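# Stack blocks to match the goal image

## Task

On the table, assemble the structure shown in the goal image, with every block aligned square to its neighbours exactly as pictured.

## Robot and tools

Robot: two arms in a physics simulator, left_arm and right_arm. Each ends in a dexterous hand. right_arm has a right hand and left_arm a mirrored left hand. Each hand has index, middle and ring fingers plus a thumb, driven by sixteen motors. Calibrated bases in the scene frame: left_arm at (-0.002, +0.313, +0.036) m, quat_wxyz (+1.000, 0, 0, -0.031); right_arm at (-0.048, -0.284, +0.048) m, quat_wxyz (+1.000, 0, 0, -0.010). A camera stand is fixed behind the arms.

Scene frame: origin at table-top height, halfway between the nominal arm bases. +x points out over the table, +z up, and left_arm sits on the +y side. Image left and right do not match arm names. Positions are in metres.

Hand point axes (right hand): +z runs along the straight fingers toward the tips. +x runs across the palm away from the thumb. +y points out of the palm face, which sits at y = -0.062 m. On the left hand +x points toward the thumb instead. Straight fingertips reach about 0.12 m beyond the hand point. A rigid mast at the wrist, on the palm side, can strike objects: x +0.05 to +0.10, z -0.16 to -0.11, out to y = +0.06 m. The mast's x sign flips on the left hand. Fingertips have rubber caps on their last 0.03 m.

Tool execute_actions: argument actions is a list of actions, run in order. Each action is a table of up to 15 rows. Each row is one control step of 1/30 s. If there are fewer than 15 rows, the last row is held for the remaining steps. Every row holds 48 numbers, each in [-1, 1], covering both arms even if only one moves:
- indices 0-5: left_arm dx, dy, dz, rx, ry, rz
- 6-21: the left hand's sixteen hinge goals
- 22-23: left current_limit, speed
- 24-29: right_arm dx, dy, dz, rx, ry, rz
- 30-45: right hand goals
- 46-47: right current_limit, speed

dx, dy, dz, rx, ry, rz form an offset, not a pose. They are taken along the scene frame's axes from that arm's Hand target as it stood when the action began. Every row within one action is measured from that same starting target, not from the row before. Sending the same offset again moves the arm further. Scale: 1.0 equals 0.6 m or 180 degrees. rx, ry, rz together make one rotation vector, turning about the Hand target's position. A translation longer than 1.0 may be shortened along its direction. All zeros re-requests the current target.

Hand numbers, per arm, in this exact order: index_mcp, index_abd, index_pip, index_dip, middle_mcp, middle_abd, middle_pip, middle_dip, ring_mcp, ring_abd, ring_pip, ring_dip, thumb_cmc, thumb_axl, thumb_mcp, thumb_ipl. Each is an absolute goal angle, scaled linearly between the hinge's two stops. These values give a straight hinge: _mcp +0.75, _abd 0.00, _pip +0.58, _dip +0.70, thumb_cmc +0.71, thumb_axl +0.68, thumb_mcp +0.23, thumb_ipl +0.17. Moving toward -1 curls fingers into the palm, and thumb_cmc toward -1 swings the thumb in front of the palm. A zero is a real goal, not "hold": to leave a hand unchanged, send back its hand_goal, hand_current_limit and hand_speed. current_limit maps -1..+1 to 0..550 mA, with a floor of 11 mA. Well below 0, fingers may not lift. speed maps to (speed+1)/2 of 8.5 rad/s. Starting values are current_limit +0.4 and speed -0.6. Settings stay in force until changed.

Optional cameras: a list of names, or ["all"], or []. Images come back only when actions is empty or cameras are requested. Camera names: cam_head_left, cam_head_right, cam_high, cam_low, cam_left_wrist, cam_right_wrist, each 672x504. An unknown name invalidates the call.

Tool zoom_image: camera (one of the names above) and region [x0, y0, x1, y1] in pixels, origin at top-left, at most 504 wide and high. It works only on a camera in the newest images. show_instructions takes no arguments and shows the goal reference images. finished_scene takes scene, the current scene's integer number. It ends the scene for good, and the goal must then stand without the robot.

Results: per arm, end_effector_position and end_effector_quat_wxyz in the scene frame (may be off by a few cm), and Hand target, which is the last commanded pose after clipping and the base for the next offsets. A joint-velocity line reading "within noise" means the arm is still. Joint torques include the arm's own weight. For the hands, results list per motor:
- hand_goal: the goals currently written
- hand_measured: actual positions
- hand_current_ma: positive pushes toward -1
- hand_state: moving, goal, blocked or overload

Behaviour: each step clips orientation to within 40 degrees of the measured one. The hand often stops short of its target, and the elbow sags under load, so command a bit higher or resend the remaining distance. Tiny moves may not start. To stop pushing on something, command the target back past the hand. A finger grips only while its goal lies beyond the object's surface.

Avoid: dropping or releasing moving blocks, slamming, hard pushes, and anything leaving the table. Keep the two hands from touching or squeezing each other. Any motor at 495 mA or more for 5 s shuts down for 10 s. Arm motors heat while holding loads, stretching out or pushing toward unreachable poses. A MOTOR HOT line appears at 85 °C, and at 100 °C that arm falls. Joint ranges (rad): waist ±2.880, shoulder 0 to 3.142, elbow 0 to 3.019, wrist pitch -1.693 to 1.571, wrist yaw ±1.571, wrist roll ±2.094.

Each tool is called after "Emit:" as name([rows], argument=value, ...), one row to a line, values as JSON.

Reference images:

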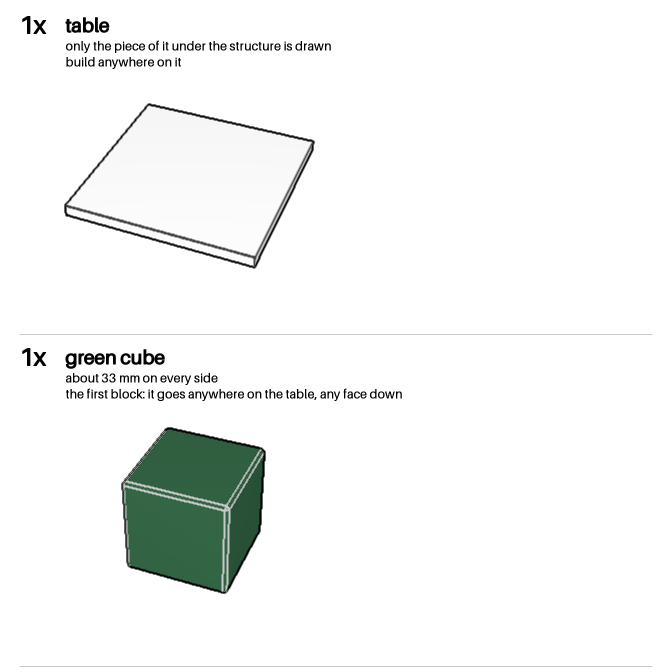

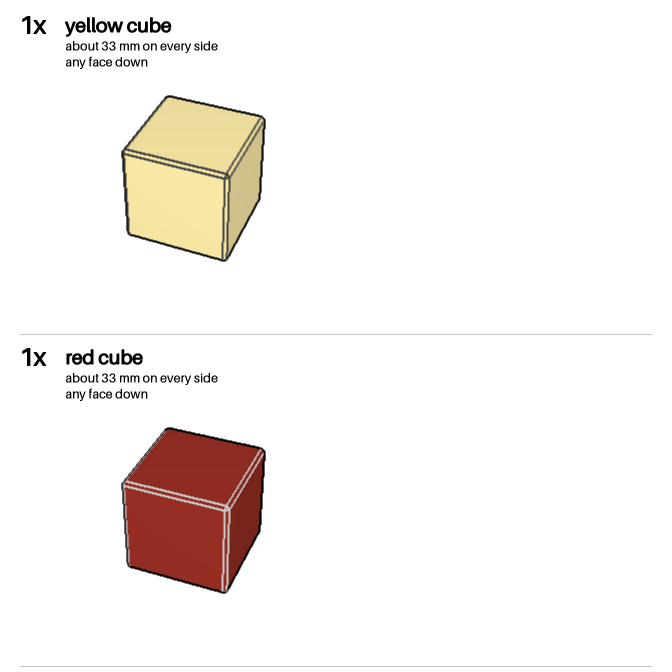

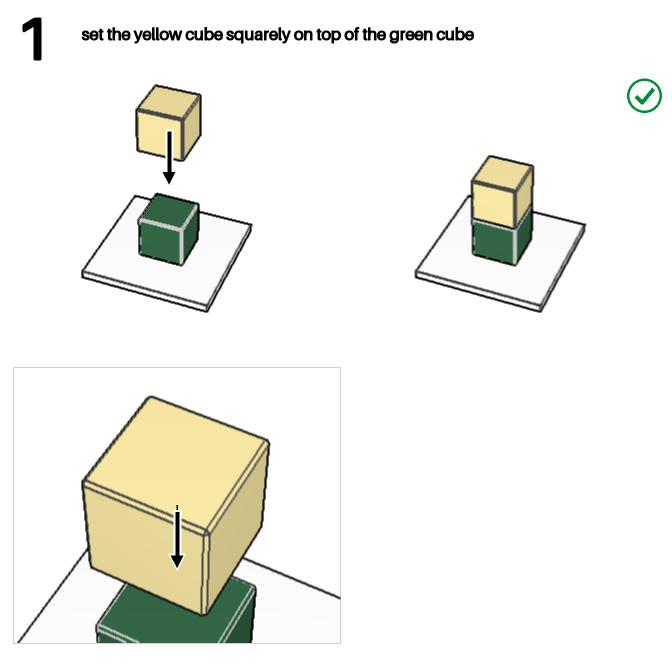

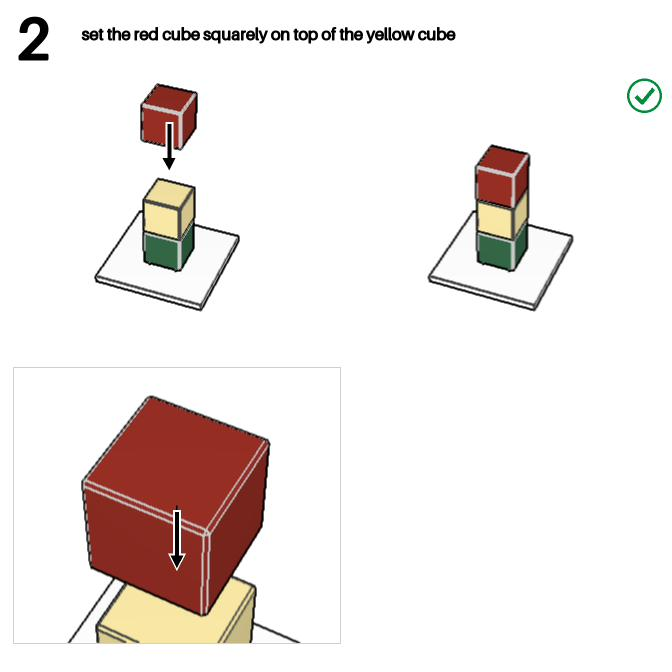

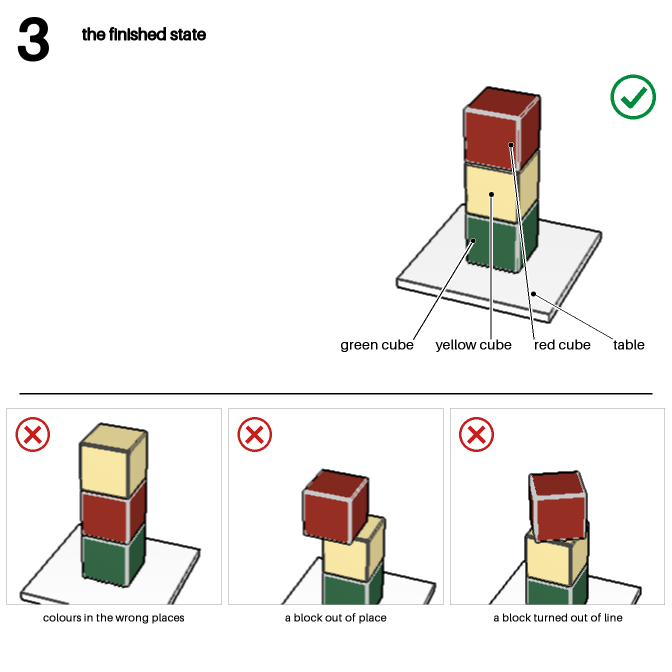

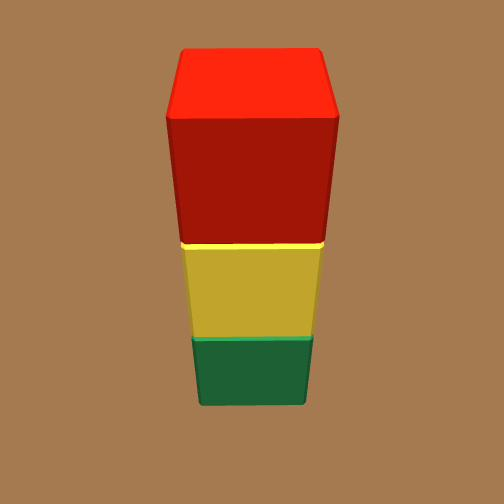

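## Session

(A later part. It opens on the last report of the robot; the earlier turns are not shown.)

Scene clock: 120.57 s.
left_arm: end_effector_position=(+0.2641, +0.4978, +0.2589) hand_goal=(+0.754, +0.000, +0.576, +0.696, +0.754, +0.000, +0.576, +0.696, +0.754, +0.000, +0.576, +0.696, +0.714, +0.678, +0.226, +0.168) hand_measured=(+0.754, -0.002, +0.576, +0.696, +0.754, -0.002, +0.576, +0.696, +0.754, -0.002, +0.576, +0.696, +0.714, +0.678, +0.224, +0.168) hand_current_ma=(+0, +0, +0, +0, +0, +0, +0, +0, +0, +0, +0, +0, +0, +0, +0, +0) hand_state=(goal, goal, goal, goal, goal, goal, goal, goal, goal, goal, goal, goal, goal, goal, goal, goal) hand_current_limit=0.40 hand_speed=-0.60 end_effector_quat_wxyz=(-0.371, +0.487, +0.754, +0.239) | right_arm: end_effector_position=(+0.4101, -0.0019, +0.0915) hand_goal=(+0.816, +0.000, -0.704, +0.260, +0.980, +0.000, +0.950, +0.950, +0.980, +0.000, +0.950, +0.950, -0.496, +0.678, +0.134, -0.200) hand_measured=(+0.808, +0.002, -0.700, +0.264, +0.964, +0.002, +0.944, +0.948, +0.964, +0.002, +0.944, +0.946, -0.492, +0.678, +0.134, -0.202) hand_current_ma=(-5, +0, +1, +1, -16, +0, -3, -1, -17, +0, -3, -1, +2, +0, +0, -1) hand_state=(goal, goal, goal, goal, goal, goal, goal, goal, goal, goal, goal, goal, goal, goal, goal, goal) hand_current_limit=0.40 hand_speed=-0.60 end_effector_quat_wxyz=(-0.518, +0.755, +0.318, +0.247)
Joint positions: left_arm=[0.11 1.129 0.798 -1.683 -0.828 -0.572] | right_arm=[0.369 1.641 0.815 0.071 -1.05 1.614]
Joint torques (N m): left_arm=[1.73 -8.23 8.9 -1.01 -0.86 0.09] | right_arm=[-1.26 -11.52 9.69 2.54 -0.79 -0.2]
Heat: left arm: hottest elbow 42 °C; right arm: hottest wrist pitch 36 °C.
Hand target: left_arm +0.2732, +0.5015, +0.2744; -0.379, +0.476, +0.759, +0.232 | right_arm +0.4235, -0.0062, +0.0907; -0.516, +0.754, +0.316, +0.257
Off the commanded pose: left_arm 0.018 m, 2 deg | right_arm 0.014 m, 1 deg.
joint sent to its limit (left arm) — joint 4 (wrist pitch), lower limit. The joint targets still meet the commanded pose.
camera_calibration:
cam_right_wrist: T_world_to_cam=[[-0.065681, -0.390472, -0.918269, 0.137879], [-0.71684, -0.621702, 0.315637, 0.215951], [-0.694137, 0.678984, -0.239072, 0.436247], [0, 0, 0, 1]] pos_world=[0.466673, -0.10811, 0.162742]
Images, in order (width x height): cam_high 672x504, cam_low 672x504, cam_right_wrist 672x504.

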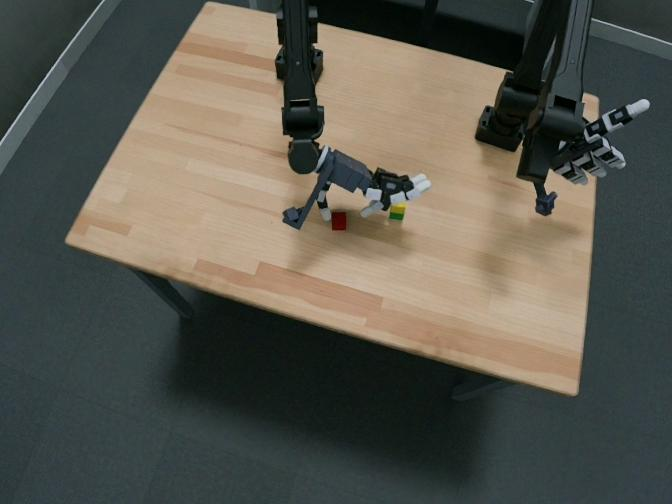

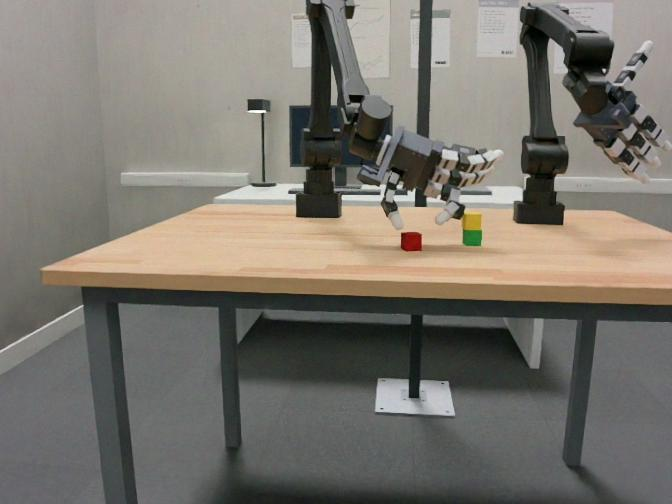

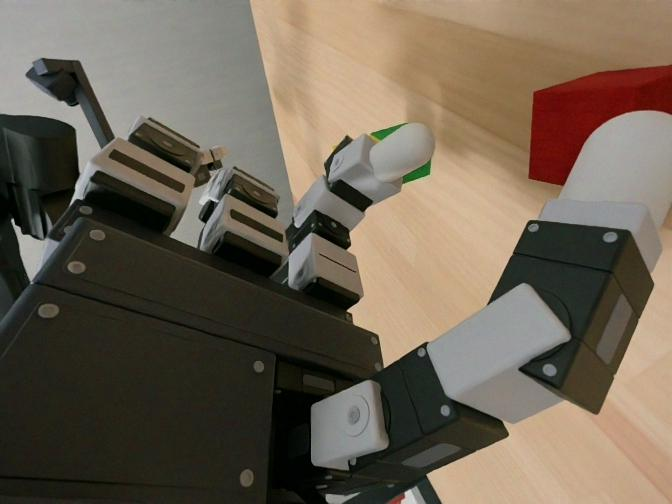

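Emit:
execute_actions([
  [[0,0,0,0,0,0,0.754,0,0.576,0.696,0.754,0,0.576,0.696,0.754,0,0.576,0.696,0.714,0.678,0.226,0.168,0.4,-0.6,-0.002,-0.015,-0.01,-0.025,0,0,0.816,0,-0.704,0.26,0.98,0,0.95,0.95,0.98,0,0.95,0.95,-0.497,0.677,0.133,-0.2,0.4,-0.6]],
], cameras=["cam_low","cam_high","cam_right_wrist"])

Emit:
zoom_image(camera="cam_high", region=[300, 160, 410, 240])

Emit:
zoom_image(camera="cam_low", region=[370, 170, 490, 260])

Scene clock: 124.50 s.
left_arm: end_effector_position=(+0.2641, +0.4978, +0.2589) hand_goal=(+0.754, +0.000, +0.576, +0.696, +0.754, +0.000, +0.576, +0.696, +0.754, +0.000, +0.576, +0.696, +0.714, +0.678, +0.226, +0.168) hand_measured=(+0.754, -0.002, +0.576, +0.696, +0.754, -0.002, +0.576, +0.696, +0.754, -0.002, +0.576, +0.696, +0.714, +0.678, +0.224, +0.168) hand_current_ma=(+0, +0, +0, +0, +0, +0, +0, +0, +0, +0, +0, +0, +0, +0, +0, +0) hand_state=(goal, goal, goal, goal, goal, goal, goal, goal, goal, goal, goal, goal, goal, goal, goal, goal) hand_current_limit=0.40 hand_speed=-0.60 end_effector_quat_wxyz=(-0.371, +0.487, +0.754, +0.239) | right_arm: end_effector_position=(+0.4030, -0.0145, +0.0749) hand_goal=(+0.816, +0.000, -0.704, +0.260, +0.980, +0.000, +0.950, +0.950, +0.980, +0.000, +0.950, +0.950, -0.496, +0.678, +0.134, -0.200) hand_measured=(+0.808, +0.002, -0.700, +0.264, +0.964, +0.002, +0.944, +0.948, +0.964, +0.002, +0.944, +0.946, -0.492, +0.678, +0.134, -0.202) hand_current_ma=(-5, +0, +1, +1, -15, +0, -3, -1, -16, +0, -3, -1, +2, +0, +0, -1) hand_state=(goal, goal, goal, goal, goal, goal, goal, goal, goal, goal, goal, goal, goal, goal, goal, goal) hand_current_limit=0.40 hand_speed=-0.60 end_effector_quat_wxyz=(-0.490, +0.776, +0.323, +0.230)
Joint positions: left_arm=[0.11 1.129 0.798 -1.683 -0.828 -0.572] | right_arm=[0.369 1.641 0.815 -0.042 -0.999 1.526]
Joint torques (N m): left_arm=[1.67 -8.29 8.9 -1.03 -0.86 0.09] | right_arm=[-0.85 -12.28 11.33 1.31 -0.66 -0.22]
Heat: left arm: hottest elbow 43 °C; right arm: hottest wrist pitch 36 °C.
Hand target: left_arm +0.2732, +0.5015, +0.2744; -0.379, +0.476, +0.759, +0.232 | right_arm +0.4223, -0.0152, +0.0847; -0.486, +0.774, +0.326, +0.244
Off the commanded pose: left_arm 0.018 m, 2 deg | right_arm 0.022 m, 2 deg.
joint sent to its limit (left arm) — joint 4 (wrist pitch), lower limit. The joint targets still meet the commanded pose.
camera_calibration:
cam_right_wrist: T_world_to_cam=[[-0.0778608, -0.460101, -0.884446, 0.118716], [-0.713784, -0.593624, 0.371649, 0.203257], [-0.696025, 0.66024, -0.282193, 0.439578], [0, 0, 0, 1]] pos_world=[0.460282, -0.114947, 0.153504]
Images, in order (width x height): cam_high 672x504, cam_low 672x504, cam_right_wrist 672x504.

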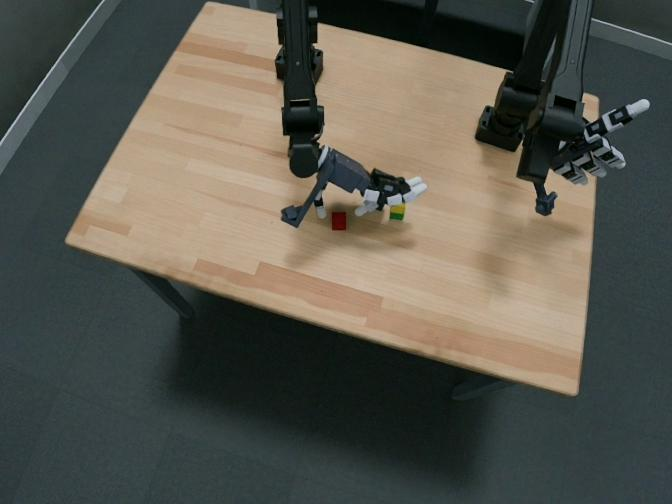

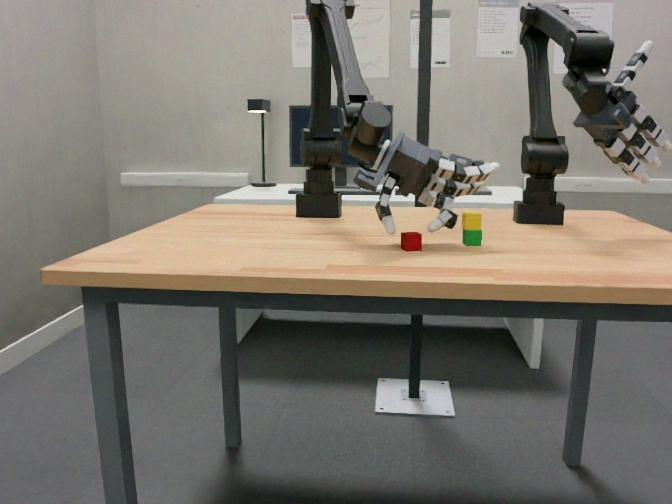

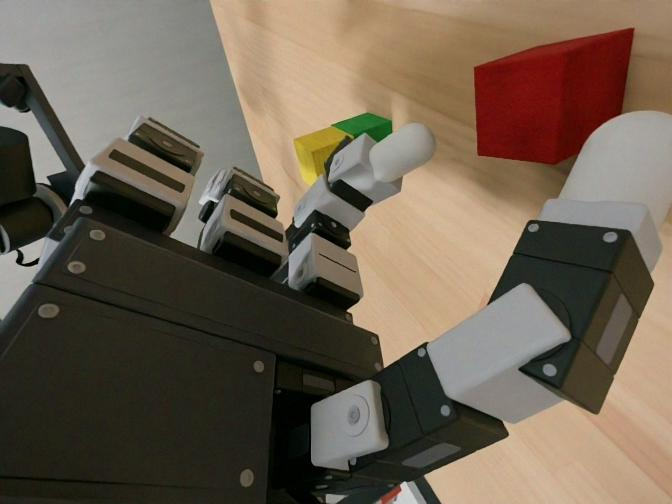

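Scaled by 4.582 from the camera's 672x504 image, which has a finer 960x720 frame.

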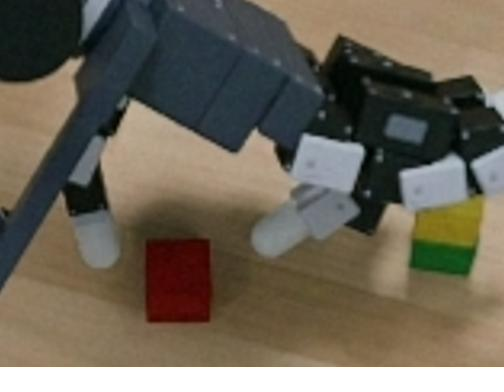

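Scaled by 4.200 from the camera's 672x504 image, which has a finer 960x720 frame.

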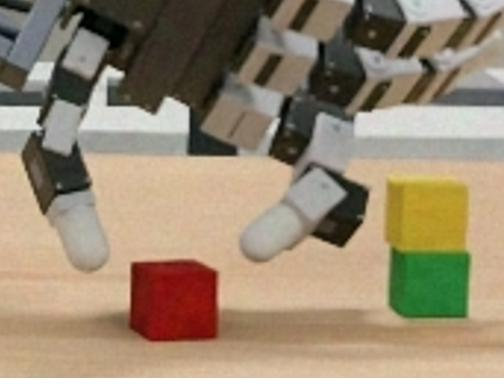

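Emit:
execute_actions([
  [[0,0,0,0,0,0,0.754,0,0.576,0.696,0.754,0,0.576,0.696,0.754,0,0.576,0.696,0.714,0.678,0.226,0.168,0.4,-0.6,0.01,0.014,-0.035,0,0,0,0.816,0,-0.704,0.26,0.98,0,0.95,0.95,0.98,0,0.95,0.95,-0.497,0.677,0.133,-0.2,0.4,-0.6]],
], cameras=["cam_low","cam_high","cam_right_wrist"])

Emit:
zoom_image(camera="cam_high", region=[300, 160, 410, 240])

Emit:
zoom_image(camera="cam_low", region=[370, 170, 490, 260])

Scene clock: 126.23 s.
left_arm: end_effector_position=(+0.2641, +0.4978, +0.2589) hand_goal=(+0.754, +0.000, +0.576, +0.696, +0.754, +0.000, +0.576, +0.696, +0.754, +0.000, +0.576, +0.696, +0.714, +0.678, +0.226, +0.168) hand_measured=(+0.754, -0.002, +0.576, +0.696, +0.754, -0.002, +0.576, +0.696, +0.754, -0.002, +0.576, +0.696, +0.714, +0.678, +0.224, +0.168) hand_current_ma=(+0, +0, +0, +0, +0, +0, +0, +0, +0, +0, +0, +0, +0, +0, +0, +0) hand_state=(goal, goal, goal, goal, goal, goal, goal, goal, goal, goal, goal, goal, goal, goal, goal, goal) hand_current_limit=0.40 hand_speed=-0.60 end_effector_quat_wxyz=(-0.371, +0.487, +0.754, +0.239) | right_arm: end_effector_position=(+0.4103, -0.0134, +0.0588) hand_goal=(+0.816, +0.000, -0.704, +0.260, +0.980, +0.000, +0.950, +0.950, +0.980, +0.000, +0.950, +0.950, -0.496, +0.678, +0.134, -0.200) hand_measured=(+0.808, +0.002, -0.700, +0.264, +0.964, +0.002, +0.944, +0.948, +0.964, +0.002, +0.944, +0.946, -0.492, +0.678, +0.134, -0.202) hand_current_ma=(-5, +0, +1, +1, -15, +0, -3, -1, -16, +0, -3, -1, +2, +0, +0, -1) hand_state=(goal, goal, goal, goal, goal, goal, goal, goal, goal, goal, goal, goal, goal, goal, goal, goal) hand_current_limit=0.40 hand_speed=-0.60 end_effector_quat_wxyz=(-0.487, +0.777, +0.323, +0.233)
Joint positions: left_arm=[0.11 1.129 0.798 -1.683 -0.828 -0.572] | right_arm=[0.369 1.69 0.821 0.004 -0.99 1.525]
Joint torques (N m): left_arm=[1.73 -8.23 8.91 -1.03 -0.85 0.09] | right_arm=[0.62 -11.52 11.25 2.35 -0.67 -0.1]
Heat: left arm: hottest elbow 43 °C; right arm: hottest wrist pitch 36 °C.
Hand target: left_arm +0.2732, +0.5015, +0.2744; -0.379, +0.476, +0.759, +0.232 | right_arm +0.4282, -0.0068, +0.0636; -0.486, +0.774, +0.326, +0.244
Off the commanded pose: left_arm 0.018 m, 2 deg | right_arm 0.020 m, 1 deg.
joint sent to its limit (left arm) — joint 4 (wrist pitch), lower limit. The joint targets still meet the commanded pose.
camera_calibration:
cam_right_wrist: T_world_to_cam=[[-0.0748862, -0.464272, -0.882521, 0.104105], [-0.719275, -0.587827, 0.370274, 0.217471], [-0.690678, 0.662504, -0.289919, 0.437618], [0, 0, 0, 1]] pos_world=[0.46647, -0.113755, 0.138224]
Images, in order (width x height): cam_high 672x504, cam_low 672x504, cam_right_wrist 672x504.

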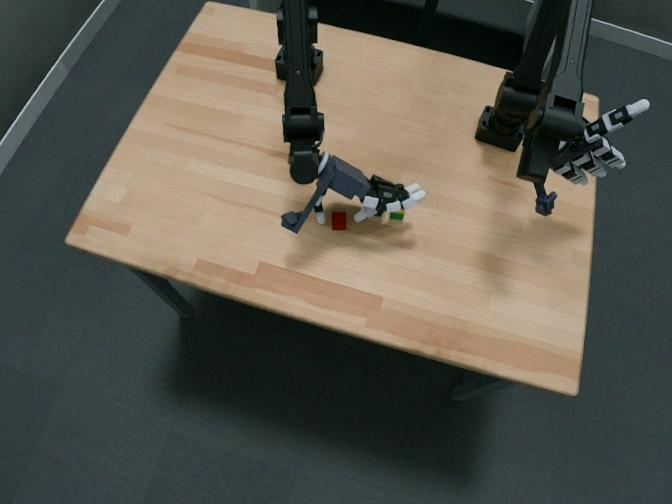

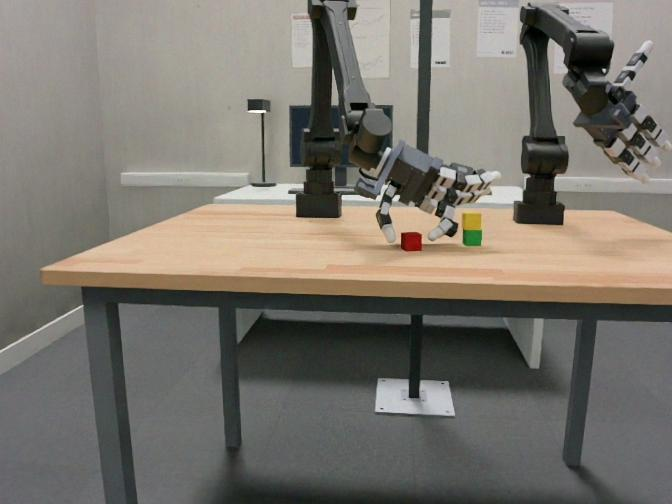

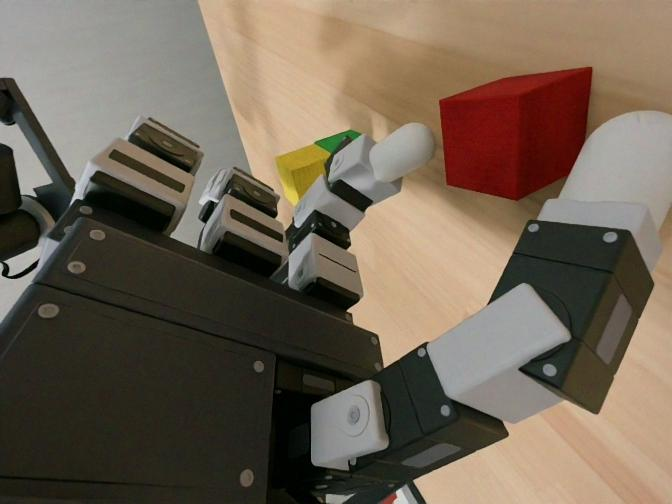

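Scaled by 4.582 from the camera's 672x504 image, which has a finer 960x720 frame.

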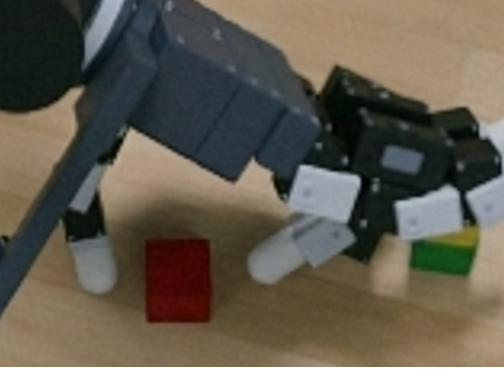

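Scaled by 4.200 from the camera's 672x504 image, which has a finer 960x720 frame.

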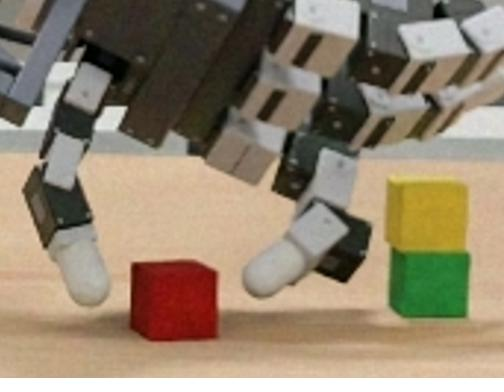

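Emit:
execute_actions([
  [[0,0,0,0,0,0,0.754,0,0.576,0.696,0.754,0,0.576,0.696,0.754,0,0.576,0.696,0.714,0.678,0.226,0.168,0.4,-0.6,0.0,0.008,-0.018,0,0,0,0.816,0,-0.704,0.26,0.98,0,0.95,0.95,0.98,0,0.95,0.95,-0.497,0.677,0.133,-0.2,0.4,-0.6]],
  [[0,0,0,0,0,0,0.754,0,0.576,0.696,0.754,0,0.576,0.696,0.754,0,0.576,0.696,0.714,0.678,0.226,0.168,0.4,-0.6,0,0,0,0,0,0,0.68,0,-0.645,0.26,0.98,0,0.95,0.95,0.98,0,0.95,0.95,-0.497,0.677,0.1,-0.22,0.4,-0.6]],
  [[0,0,0,0,0,0,0.754,0,0.576,0.696,0.754,0,0.576,0.696,0.754,0,0.576,0.696,0.714,0.678,0.226,0.168,0.4,-0.6,0,0,0,0,0,0,0.56,0,-0.595,0.26,0.98,0,0.95,0.95,0.98,0,0.95,0.95,-0.497,0.677,0.065,-0.245,0.4,-0.6]],
  [[0,0,0,0,0,0,0.754,0,0.576,0.696,0.754,0,0.576,0.696,0.754,0,0.576,0.696,0.714,0.678,0.226,0.168,0.4,-0.6,0,0,0,0,0,0,0.45,0,-0.57,0.26,0.98,0,0.95,0.95,0.98,0,0.95,0.95,-0.497,0.677,0.04,-0.255,0.4,-0.6]],
], cameras=["cam_low","cam_high","cam_right_wrist"])

Emit:
zoom_image(camera="cam_low", region=[370, 170, 490, 260])

Scene clock: 130.13 s.
left_arm: end_effector_position=(+0.2641, +0.4978, +0.2589) hand_goal=(+0.754, +0.000, +0.576, +0.696, +0.754, +0.000, +0.576, +0.696, +0.754, +0.000, +0.576, +0.696, +0.714, +0.678, +0.226, +0.168) hand_measured=(+0.754, -0.002, +0.576, +0.696, +0.754, -0.002, +0.576, +0.696, +0.754, -0.002, +0.576, +0.696, +0.714, +0.678, +0.224, +0.168) hand_current_ma=(+0, +0, +0, +0, +0, +0, +0, +0, +0, +0, +0, +0, +0, +0, +0, +0) hand_state=(goal, goal, goal, goal, goal, goal, goal, goal, goal, goal, goal, goal, goal, goal, goal, goal) hand_current_limit=0.40 hand_speed=-0.60 end_effector_quat_wxyz=(-0.371, +0.487, +0.754, +0.239) | right_arm: end_effector_position=(+0.4162, -0.0119, +0.0521) hand_goal=(+0.450, +0.000, -0.570, +0.260, +0.980, +0.000, +0.950, +0.950, +0.980, +0.000, +0.950, +0.950, -0.496, +0.678, +0.040, -0.254) hand_measured=(+0.520, +0.000, -0.556, +0.264, +0.964, +0.002, +0.944, +0.948, +0.964, +0.002, +0.944, +0.946, -0.492, +0.678, +0.062, -0.244) hand_current_ma=(+156, +0, +11, +2, -15, +0, -3, -1, -16, +0, -3, -1, +2, +0, +33, +10) hand_state=(blocked, goal, goal, goal, goal, goal, goal, goal, goal, goal, goal, goal, goal, goal, blocked, goal) hand_current_limit=0.40 hand_speed=-0.60 end_effector_quat_wxyz=(-0.486, +0.777, +0.321, +0.239)
Joint positions: left_arm=[0.11 1.129 0.798 -1.683 -0.828 -0.572] | right_arm=[0.369 1.717 0.824 0.05 -0.985 1.541]
Joint torques (N m): left_arm=[1.79 -8.35 8.9 -1.01 -0.86 0.09] | right_arm=[1.2 -11.4 10.54 2.33 -0.59 -0.12]
Heat: left arm: hottest elbow 43 °C; right arm: hottest wrist pitch 36 °C.
Hand target: left_arm +0.2732, +0.5015, +0.2744; -0.379, +0.476, +0.759, +0.232 | right_arm +0.4282, -0.0020, +0.0528; -0.486, +0.774, +0.325, +0.244
Off the commanded pose: left_arm 0.018 m, 2 deg | right_arm 0.016 m, 1 deg.
joint sent to its limit (left arm) — joint 4 (wrist pitch), lower limit. The joint targets still meet the commanded pose.
camera_calibration:
cam_right_wrist: T_world_to_cam=[[-0.0727987, -0.459235, -0.885327, 0.0986181], [-0.72779, -0.582483, 0.361989, 0.229117], [-0.681926, 0.670684, -0.291822, 0.435419], [0, 0, 0, 1]] pos_world=[0.470851, -0.113283, 0.131437]
Images, in order (width x height): cam_high 672x504, cam_low 672x504, cam_right_wrist 672x504.

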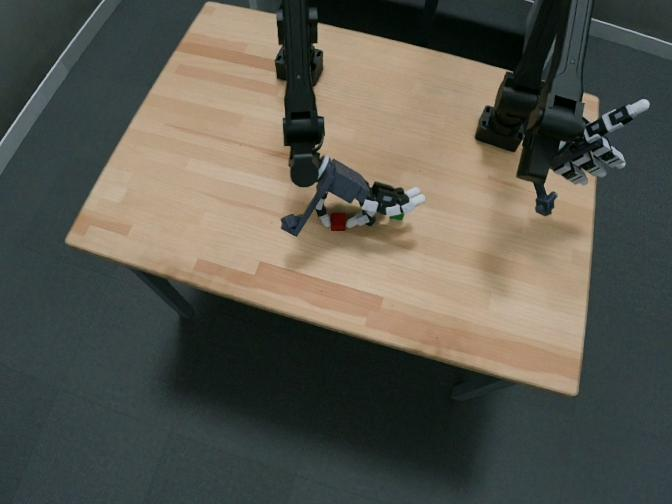

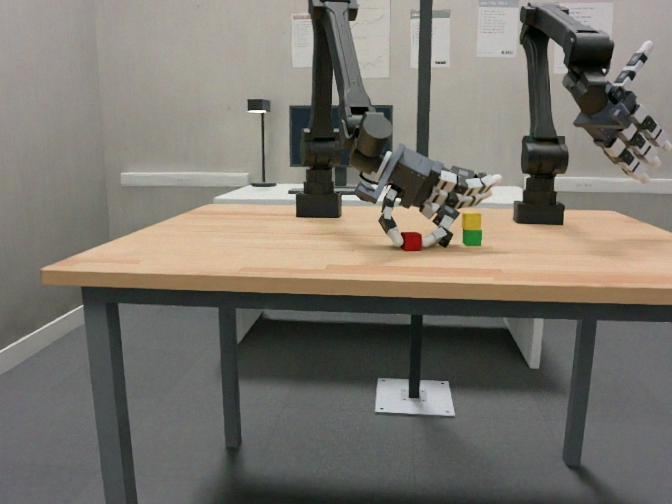

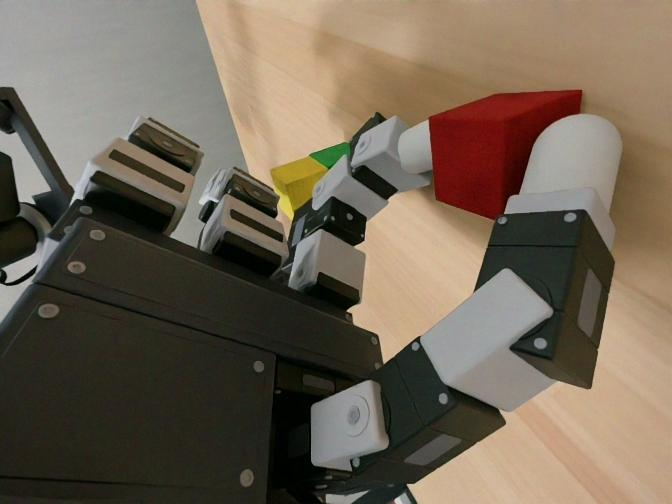

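Scaled by 4.200 from the camera's 672x504 image, which has a finer 960x720 frame.

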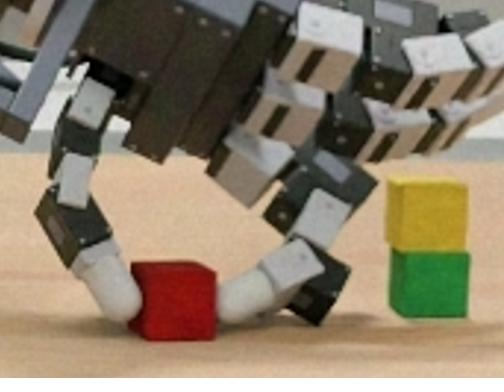

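Emit:
execute_actions([
  [[0,0,0,0,0,0,0.754,0,0.576,0.696,0.754,0,0.576,0.696,0.754,0,0.576,0.696,0.714,0.678,0.226,0.168,0.4,-0.6,0,0,0,0,0,0,0.37,0,-0.57,0.26,0.98,0,0.95,0.95,0.98,0,0.95,0.95,-0.497,0.677,0.02,-0.265,0.4,-0.6]],
  [[0,0,0,0,0,0,0.754,0,0.576,0.696,0.754,0,0.576,0.696,0.754,0,0.576,0.696,0.714,0.678,0.226,0.168,0.4,-0.6,0,0,0.05,0,0,0,0.37,0,-0.57,0.26,0.98,0,0.95,0.95,0.98,0,0.95,0.95,-0.497,0.677,0.02,-0.265,0.4,-0.6]],
  [[0,0,0,0,0,0,0.754,0,0.576,0.696,0.754,0,0.576,0.696,0.754,0,0.576,0.696,0.714,0.678,0.226,0.168,0.4,-0.6,0,0,0.05,0,0,0,0.37,0,-0.57,0.26,0.98,0,0.95,0.95,0.98,0,0.95,0.95,-0.497,0.677,0.02,-0.265,0.4,-0.6]],
  [[0,0,0,0,0,0,0.754,0,0.576,0.696,0.754,0,0.576,0.696,0.754,0,0.576,0.696,0.714,0.678,0.226,0.168,0.4,-0.6,0,0,0.05,0,0,0,0.37,0,-0.57,0.26,0.98,0,0.95,0.95,0.98,0,0.95,0.95,-0.497,0.677,0.02,-0.265,0.4,-0.6]],
  [[0,0,0,0,0,0,0.754,0,0.576,0.696,0.754,0,0.576,0.696,0.754,0,0.576,0.696,0.714,0.678,0.226,0.168,0.4,-0.6,-0.029,0.055,0,0.00625,0,-0.0153,0.37,0,-0.57,0.26,0.98,0,0.95,0.95,0.98,0,0.95,0.95,-0.497,0.677,0.02,-0.265,0.4,-0.6]],
  [[0,0,0,0,0,0,0.754,0,0.576,0.696,0.754,0,0.576,0.696,0.754,0,0.576,0.696,0.714,0.678,0.226,0.168,0.4,-0.6,-0.029,0.055,0,0.00625,0,-0.0153,0.37,0,-0.57,0.26,0.98,0,0.95,0.95,0.98,0,0.95,0.95,-0.497,0.677,0.02,-0.265,0.4,-0.6]],
], cameras=["cam_low","cam_high","cam_right_wrist"])

Emit:
zoom_image(camera="cam_high", region=[330, 160, 420, 230])

Emit:
zoom_image(camera="cam_low", region=[400, 160, 500, 250])

Scene clock: 135.07 s.
left_arm: end_effector_position=(+0.2641, +0.4978, +0.2589) hand_goal=(+0.754, +0.000, +0.576, +0.696, +0.754, +0.000, +0.576, +0.696, +0.754, +0.000, +0.576, +0.696, +0.714, +0.678, +0.226, +0.168) hand_measured=(+0.754, -0.002, +0.576, +0.696, +0.754, -0.002, +0.576, +0.696, +0.754, -0.002, +0.576, +0.696, +0.714, +0.678, +0.224, +0.168) hand_current_ma=(+0, +0, +0, +0, +0, +0, +0, +0, +0, +0, +0, +0, +0, +0, +0, +0) hand_state=(goal, goal, goal, goal, goal, goal, goal, goal, goal, goal, goal, goal, goal, goal, goal, goal) hand_current_limit=0.40 hand_speed=-0.60 end_effector_quat_wxyz=(-0.371, +0.487, +0.754, +0.239) | right_arm: end_effector_position=(+0.3958, +0.0620, +0.1373) hand_goal=(+0.370, +0.000, -0.570, +0.260, +0.980, +0.000, +0.950, +0.950, +0.980, +0.000, +0.950, +0.950, -0.496, +0.678, +0.020, -0.264) hand_measured=(+0.486, -0.002, -0.538, +0.272, +0.966, +0.002, +0.944, +0.948, +0.966, +0.002, +0.944, +0.946, -0.492, +0.678, +0.070, -0.242) hand_current_ma=(+343, +0, +44, +9, -13, +0, -3, -1, -14, +0, -3, -1, +2, +0, +126, +39) hand_state=(blocked, goal, blocked, goal, goal, goal, goal, goal, goal, goal, goal, goal, goal, goal, blocked, blocked) hand_current_limit=0.40 hand_speed=-0.60 end_effector_quat_wxyz=(-0.486, +0.783, +0.282, +0.267)
Joint positions: left_arm=[0.11 1.129 0.798 -1.683 -0.828 -0.572] | right_arm=[0.558 1.551 0.851 0.124 -0.788 1.861]
Joint torques (N m): left_arm=[1.79 -8.29 8.9 -0.99 -0.86 0.08] | right_arm=[0.38 -14.56 8.46 2.88 -0.37 -0.15]
Heat: left arm: hottest elbow 43 °C; right arm: hottest wrist pitch 36 °C.
Hand target: left_arm +0.2732, +0.5015, +0.2744; -0.379, +0.476, +0.759, +0.232 | right_arm +0.3934, +0.0640, +0.1428; -0.488, +0.779, +0.283, +0.274
Off the commanded pose: left_arm 0.018 m, 2 deg | right_arm 0.006 m, 1 deg.
joint sent to its limit (left arm) — joint 4 (wrist pitch), lower limit. The joint targets still meet the commanded pose.
camera_calibration:
cam_right_wrist: T_world_to_cam=[[-0.110002, -0.423755, -0.899072, 0.221031], [-0.779196, -0.524804, 0.342688, 0.245925], [-0.617052, 0.73825, -0.272459, 0.364301], [0, 0, 0, 1]] pos_world=[0.44073, -0.0462192, 0.213704]
Images, in order (width x height): cam_high 672x504, cam_low 672x504, cam_right_wrist 672x504.

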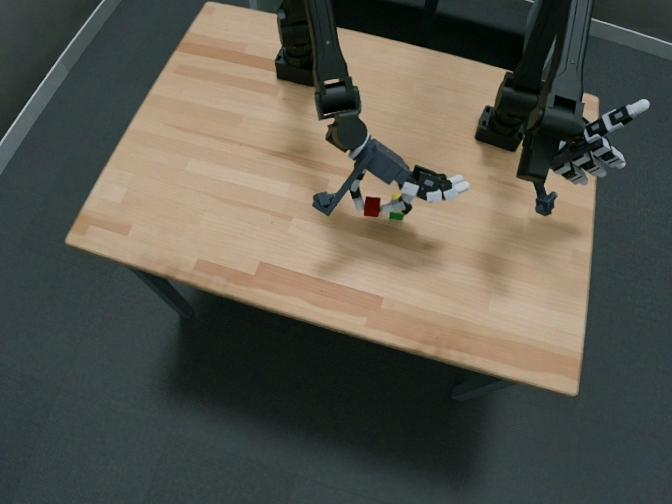

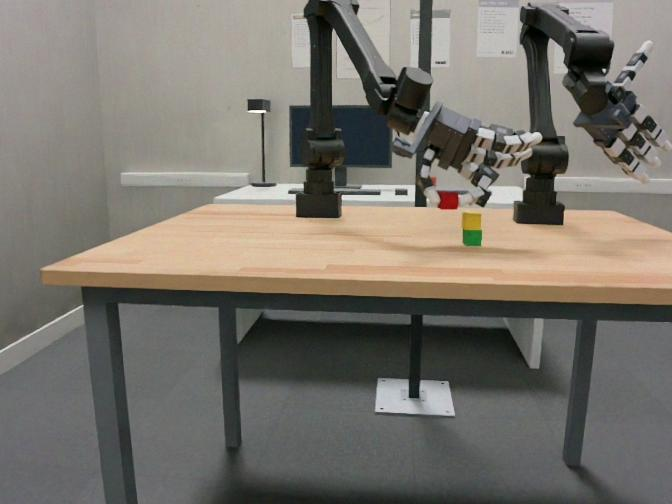

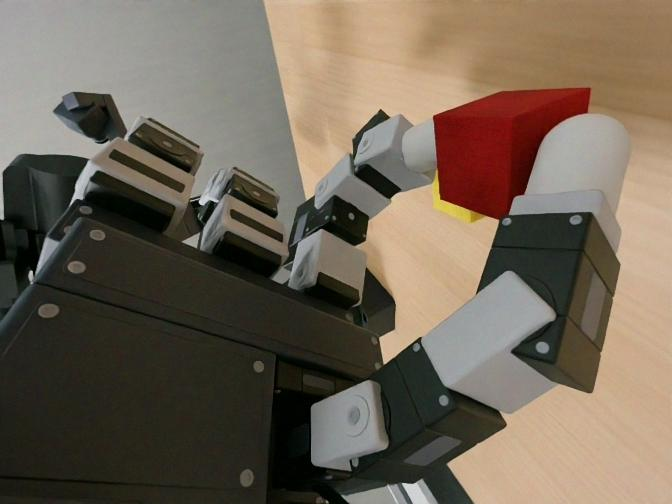

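Scaled by 5.600 from the camera's 672x504 image, which has a finer 960x720 frame.

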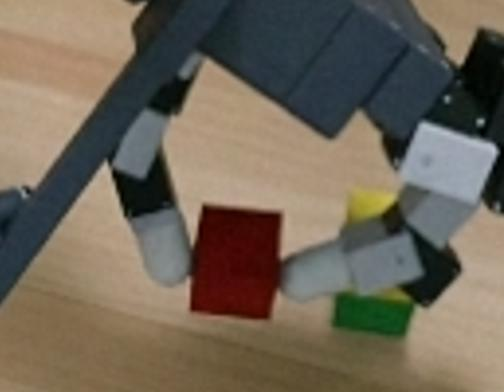

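Scaled by 5.040 from the camera's 672x504 image, which has a finer 960x720 frame.

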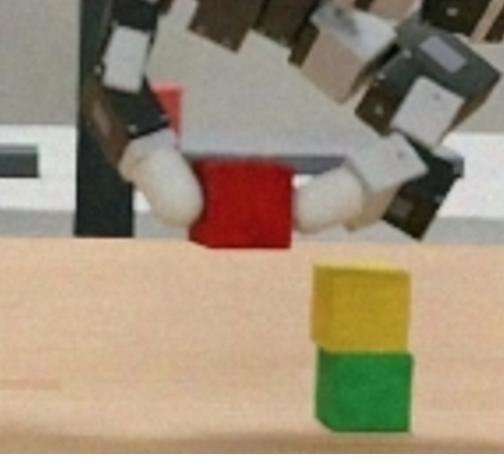

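Emit:
execute_actions([
  [[0,0,0,0,0,0,0.754,0,0.576,0.696,0.754,0,0.576,0.696,0.754,0,0.576,0.696,0.714,0.678,0.226,0.168,0.4,-0.6,0,0,0.04,0,0,0,0.37,0,-0.57,0.26,0.98,0,0.95,0.95,0.98,0,0.95,0.95,-0.497,0.677,0.02,-0.265,0.4,-0.6]],
  [[0,0,0,0,0,0,0.754,0,0.576,0.696,0.754,0,0.576,0.696,0.754,0,0.576,0.696,0.714,0.678,0.226,0.168,0.4,-0.6,-0.042,0.047,0,0.00625,0,-0.0153,0.37,0,-0.57,0.26,0.98,0,0.95,0.95,0.98,0,0.95,0.95,-0.497,0.677,0.02,-0.265,0.4,-0.6]],
  [[0,0,0,0,0,0,0.754,0,0.576,0.696,0.754,0,0.576,0.696,0.754,0,0.576,0.696,0.714,0.678,0.226,0.168,0.4,-0.6,-0.042,0.047,0,0.00625,0,-0.0153,0.37,0,-0.57,0.26,0.98,0,0.95,0.95,0.98,0,0.95,0.95,-0.497,0.677,0.02,-0.265,0.4,-0.6]],
], cameras=["cam_low","cam_high"])

Emit:
zoom_image(camera="cam_high", region=[375, 165, 425, 225])

Emit:
zoom_image(camera="cam_low", region=[440, 170, 510, 250])

Scene clock: 137.97 s.
left_arm: end_effector_position=(+0.2641, +0.4978, +0.2589) hand_goal=(+0.754, +0.000, +0.576, +0.696, +0.754, +0.000, +0.576, +0.696, +0.754, +0.000, +0.576, +0.696, +0.714, +0.678, +0.226, +0.168) hand_measured=(+0.754, -0.002, +0.576, +0.696, +0.754, -0.002, +0.576, +0.696, +0.754, -0.002, +0.576, +0.696, +0.714, +0.678, +0.224, +0.168) hand_current_ma=(+0, +0, +0, +0, +0, +0, +0, +0, +0, +0, +0, +0, +0, +0, +0, +0) hand_state=(goal, goal, goal, goal, goal, goal, goal, goal, goal, goal, goal, goal, goal, goal, goal, goal) hand_current_limit=0.40 hand_speed=-0.60 end_effector_quat_wxyz=(-0.371, +0.487, +0.754, +0.239) | right_arm: end_effector_position=(+0.3458, +0.1188, +0.1610) hand_goal=(+0.370, +0.000, -0.570, +0.260, +0.980, +0.000, +0.950, +0.950, +0.980, +0.000, +0.950, +0.950, -0.496, +0.678, +0.020, -0.264) hand_measured=(+0.484, -0.002, -0.538, +0.272, +0.966, +0.002, +0.944, +0.948, +0.966, +0.002, +0.944, +0.946, -0.492, +0.678, +0.070, -0.242) hand_current_ma=(+338, +0, +44, +9, -12, +0, -3, -1, -13, +0, -3, -1, +2, +0, +128, +40) hand_state=(blocked, goal, blocked, goal, goal, goal, goal, goal, goal, goal, goal, goal, goal, goal, blocked, blocked) hand_current_limit=0.40 hand_speed=-0.60 end_effector_quat_wxyz=(-0.485, +0.787, +0.240, +0.296)
Joint positions: left_arm=[0.11 1.129 0.798 -1.683 -0.828 -0.572] | right_arm=[0.757 1.485 0.806 0.253 -0.539 2.068]
Joint torques (N m): left_arm=[1.73 -8.18 8.88 -1.02 -0.85 0.08] | right_arm=[0.38 -13.57 8.95 3.21 -0.2 -0.12]
Heat: left arm: hottest elbow 43 °C; right arm: hottest wrist pitch 36 °C.
Hand target: left_arm +0.2732, +0.5015, +0.2744; -0.379, +0.476, +0.759, +0.232 | right_arm +0.3430, +0.1204, +0.1667; -0.490, +0.782, +0.240, +0.302
Off the commanded pose: left_arm 0.018 m, 2 deg | right_arm 0.007 m, 1 deg.
joint sent to its limit (left arm) — joint 4 (wrist pitch), lower limit. The joint targets still meet the commanded pose.
Images, in order (width x height): cam_high 672x504, cam_low 672x504.

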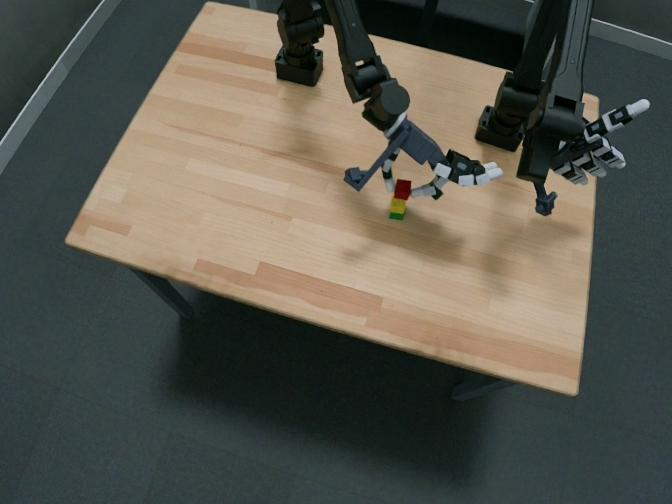

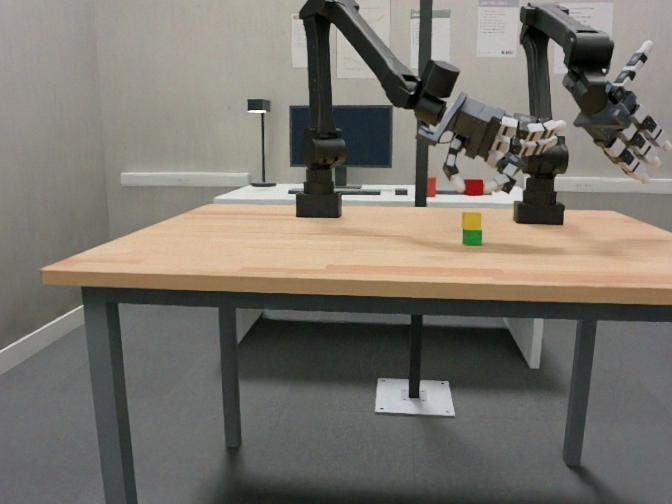

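Scaled by 8.400 from the camera's 672x504 image, which has a finer 960x720 frame.

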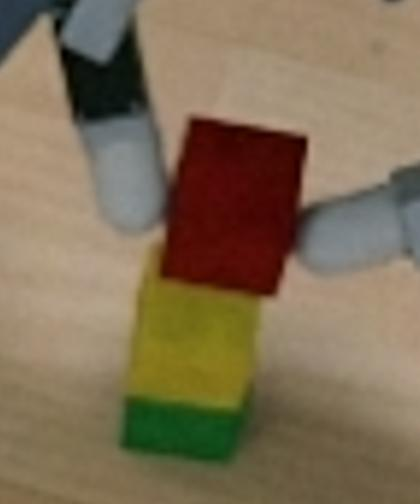

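Scaled by 6.300 from the camera's 672x504 image, which has a finer 960x720 frame.

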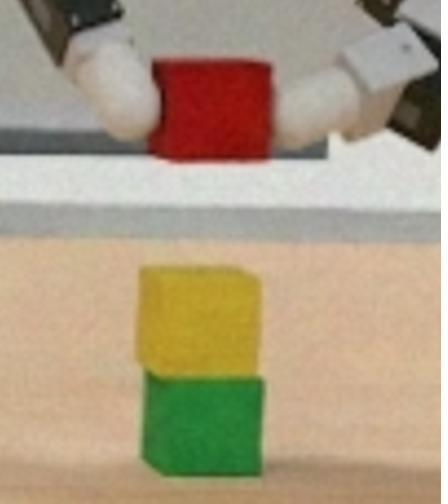

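Emit:
zoom_image(camera="cam_low", region=[456, 174, 490, 202])

Emit:
zoom_image(camera="cam_low", region=[456, 208, 490, 236])

Scaled by 14.824 from the camera's 672x504 image, which has a finer 960x720 frame.

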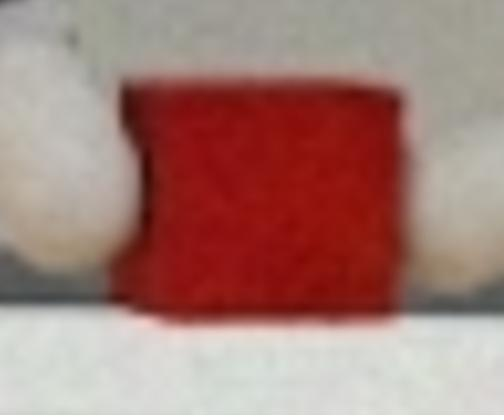

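Scaled by 14.824 from the camera's 672x504 image, which has a finer 960x720 frame.

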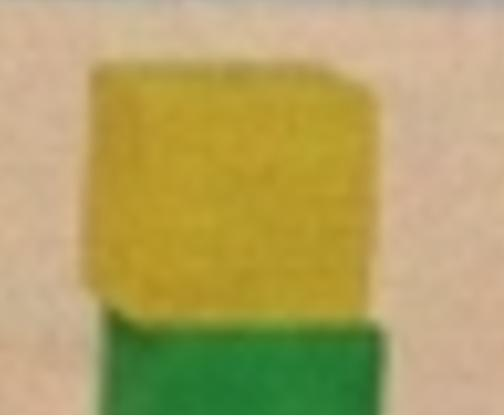

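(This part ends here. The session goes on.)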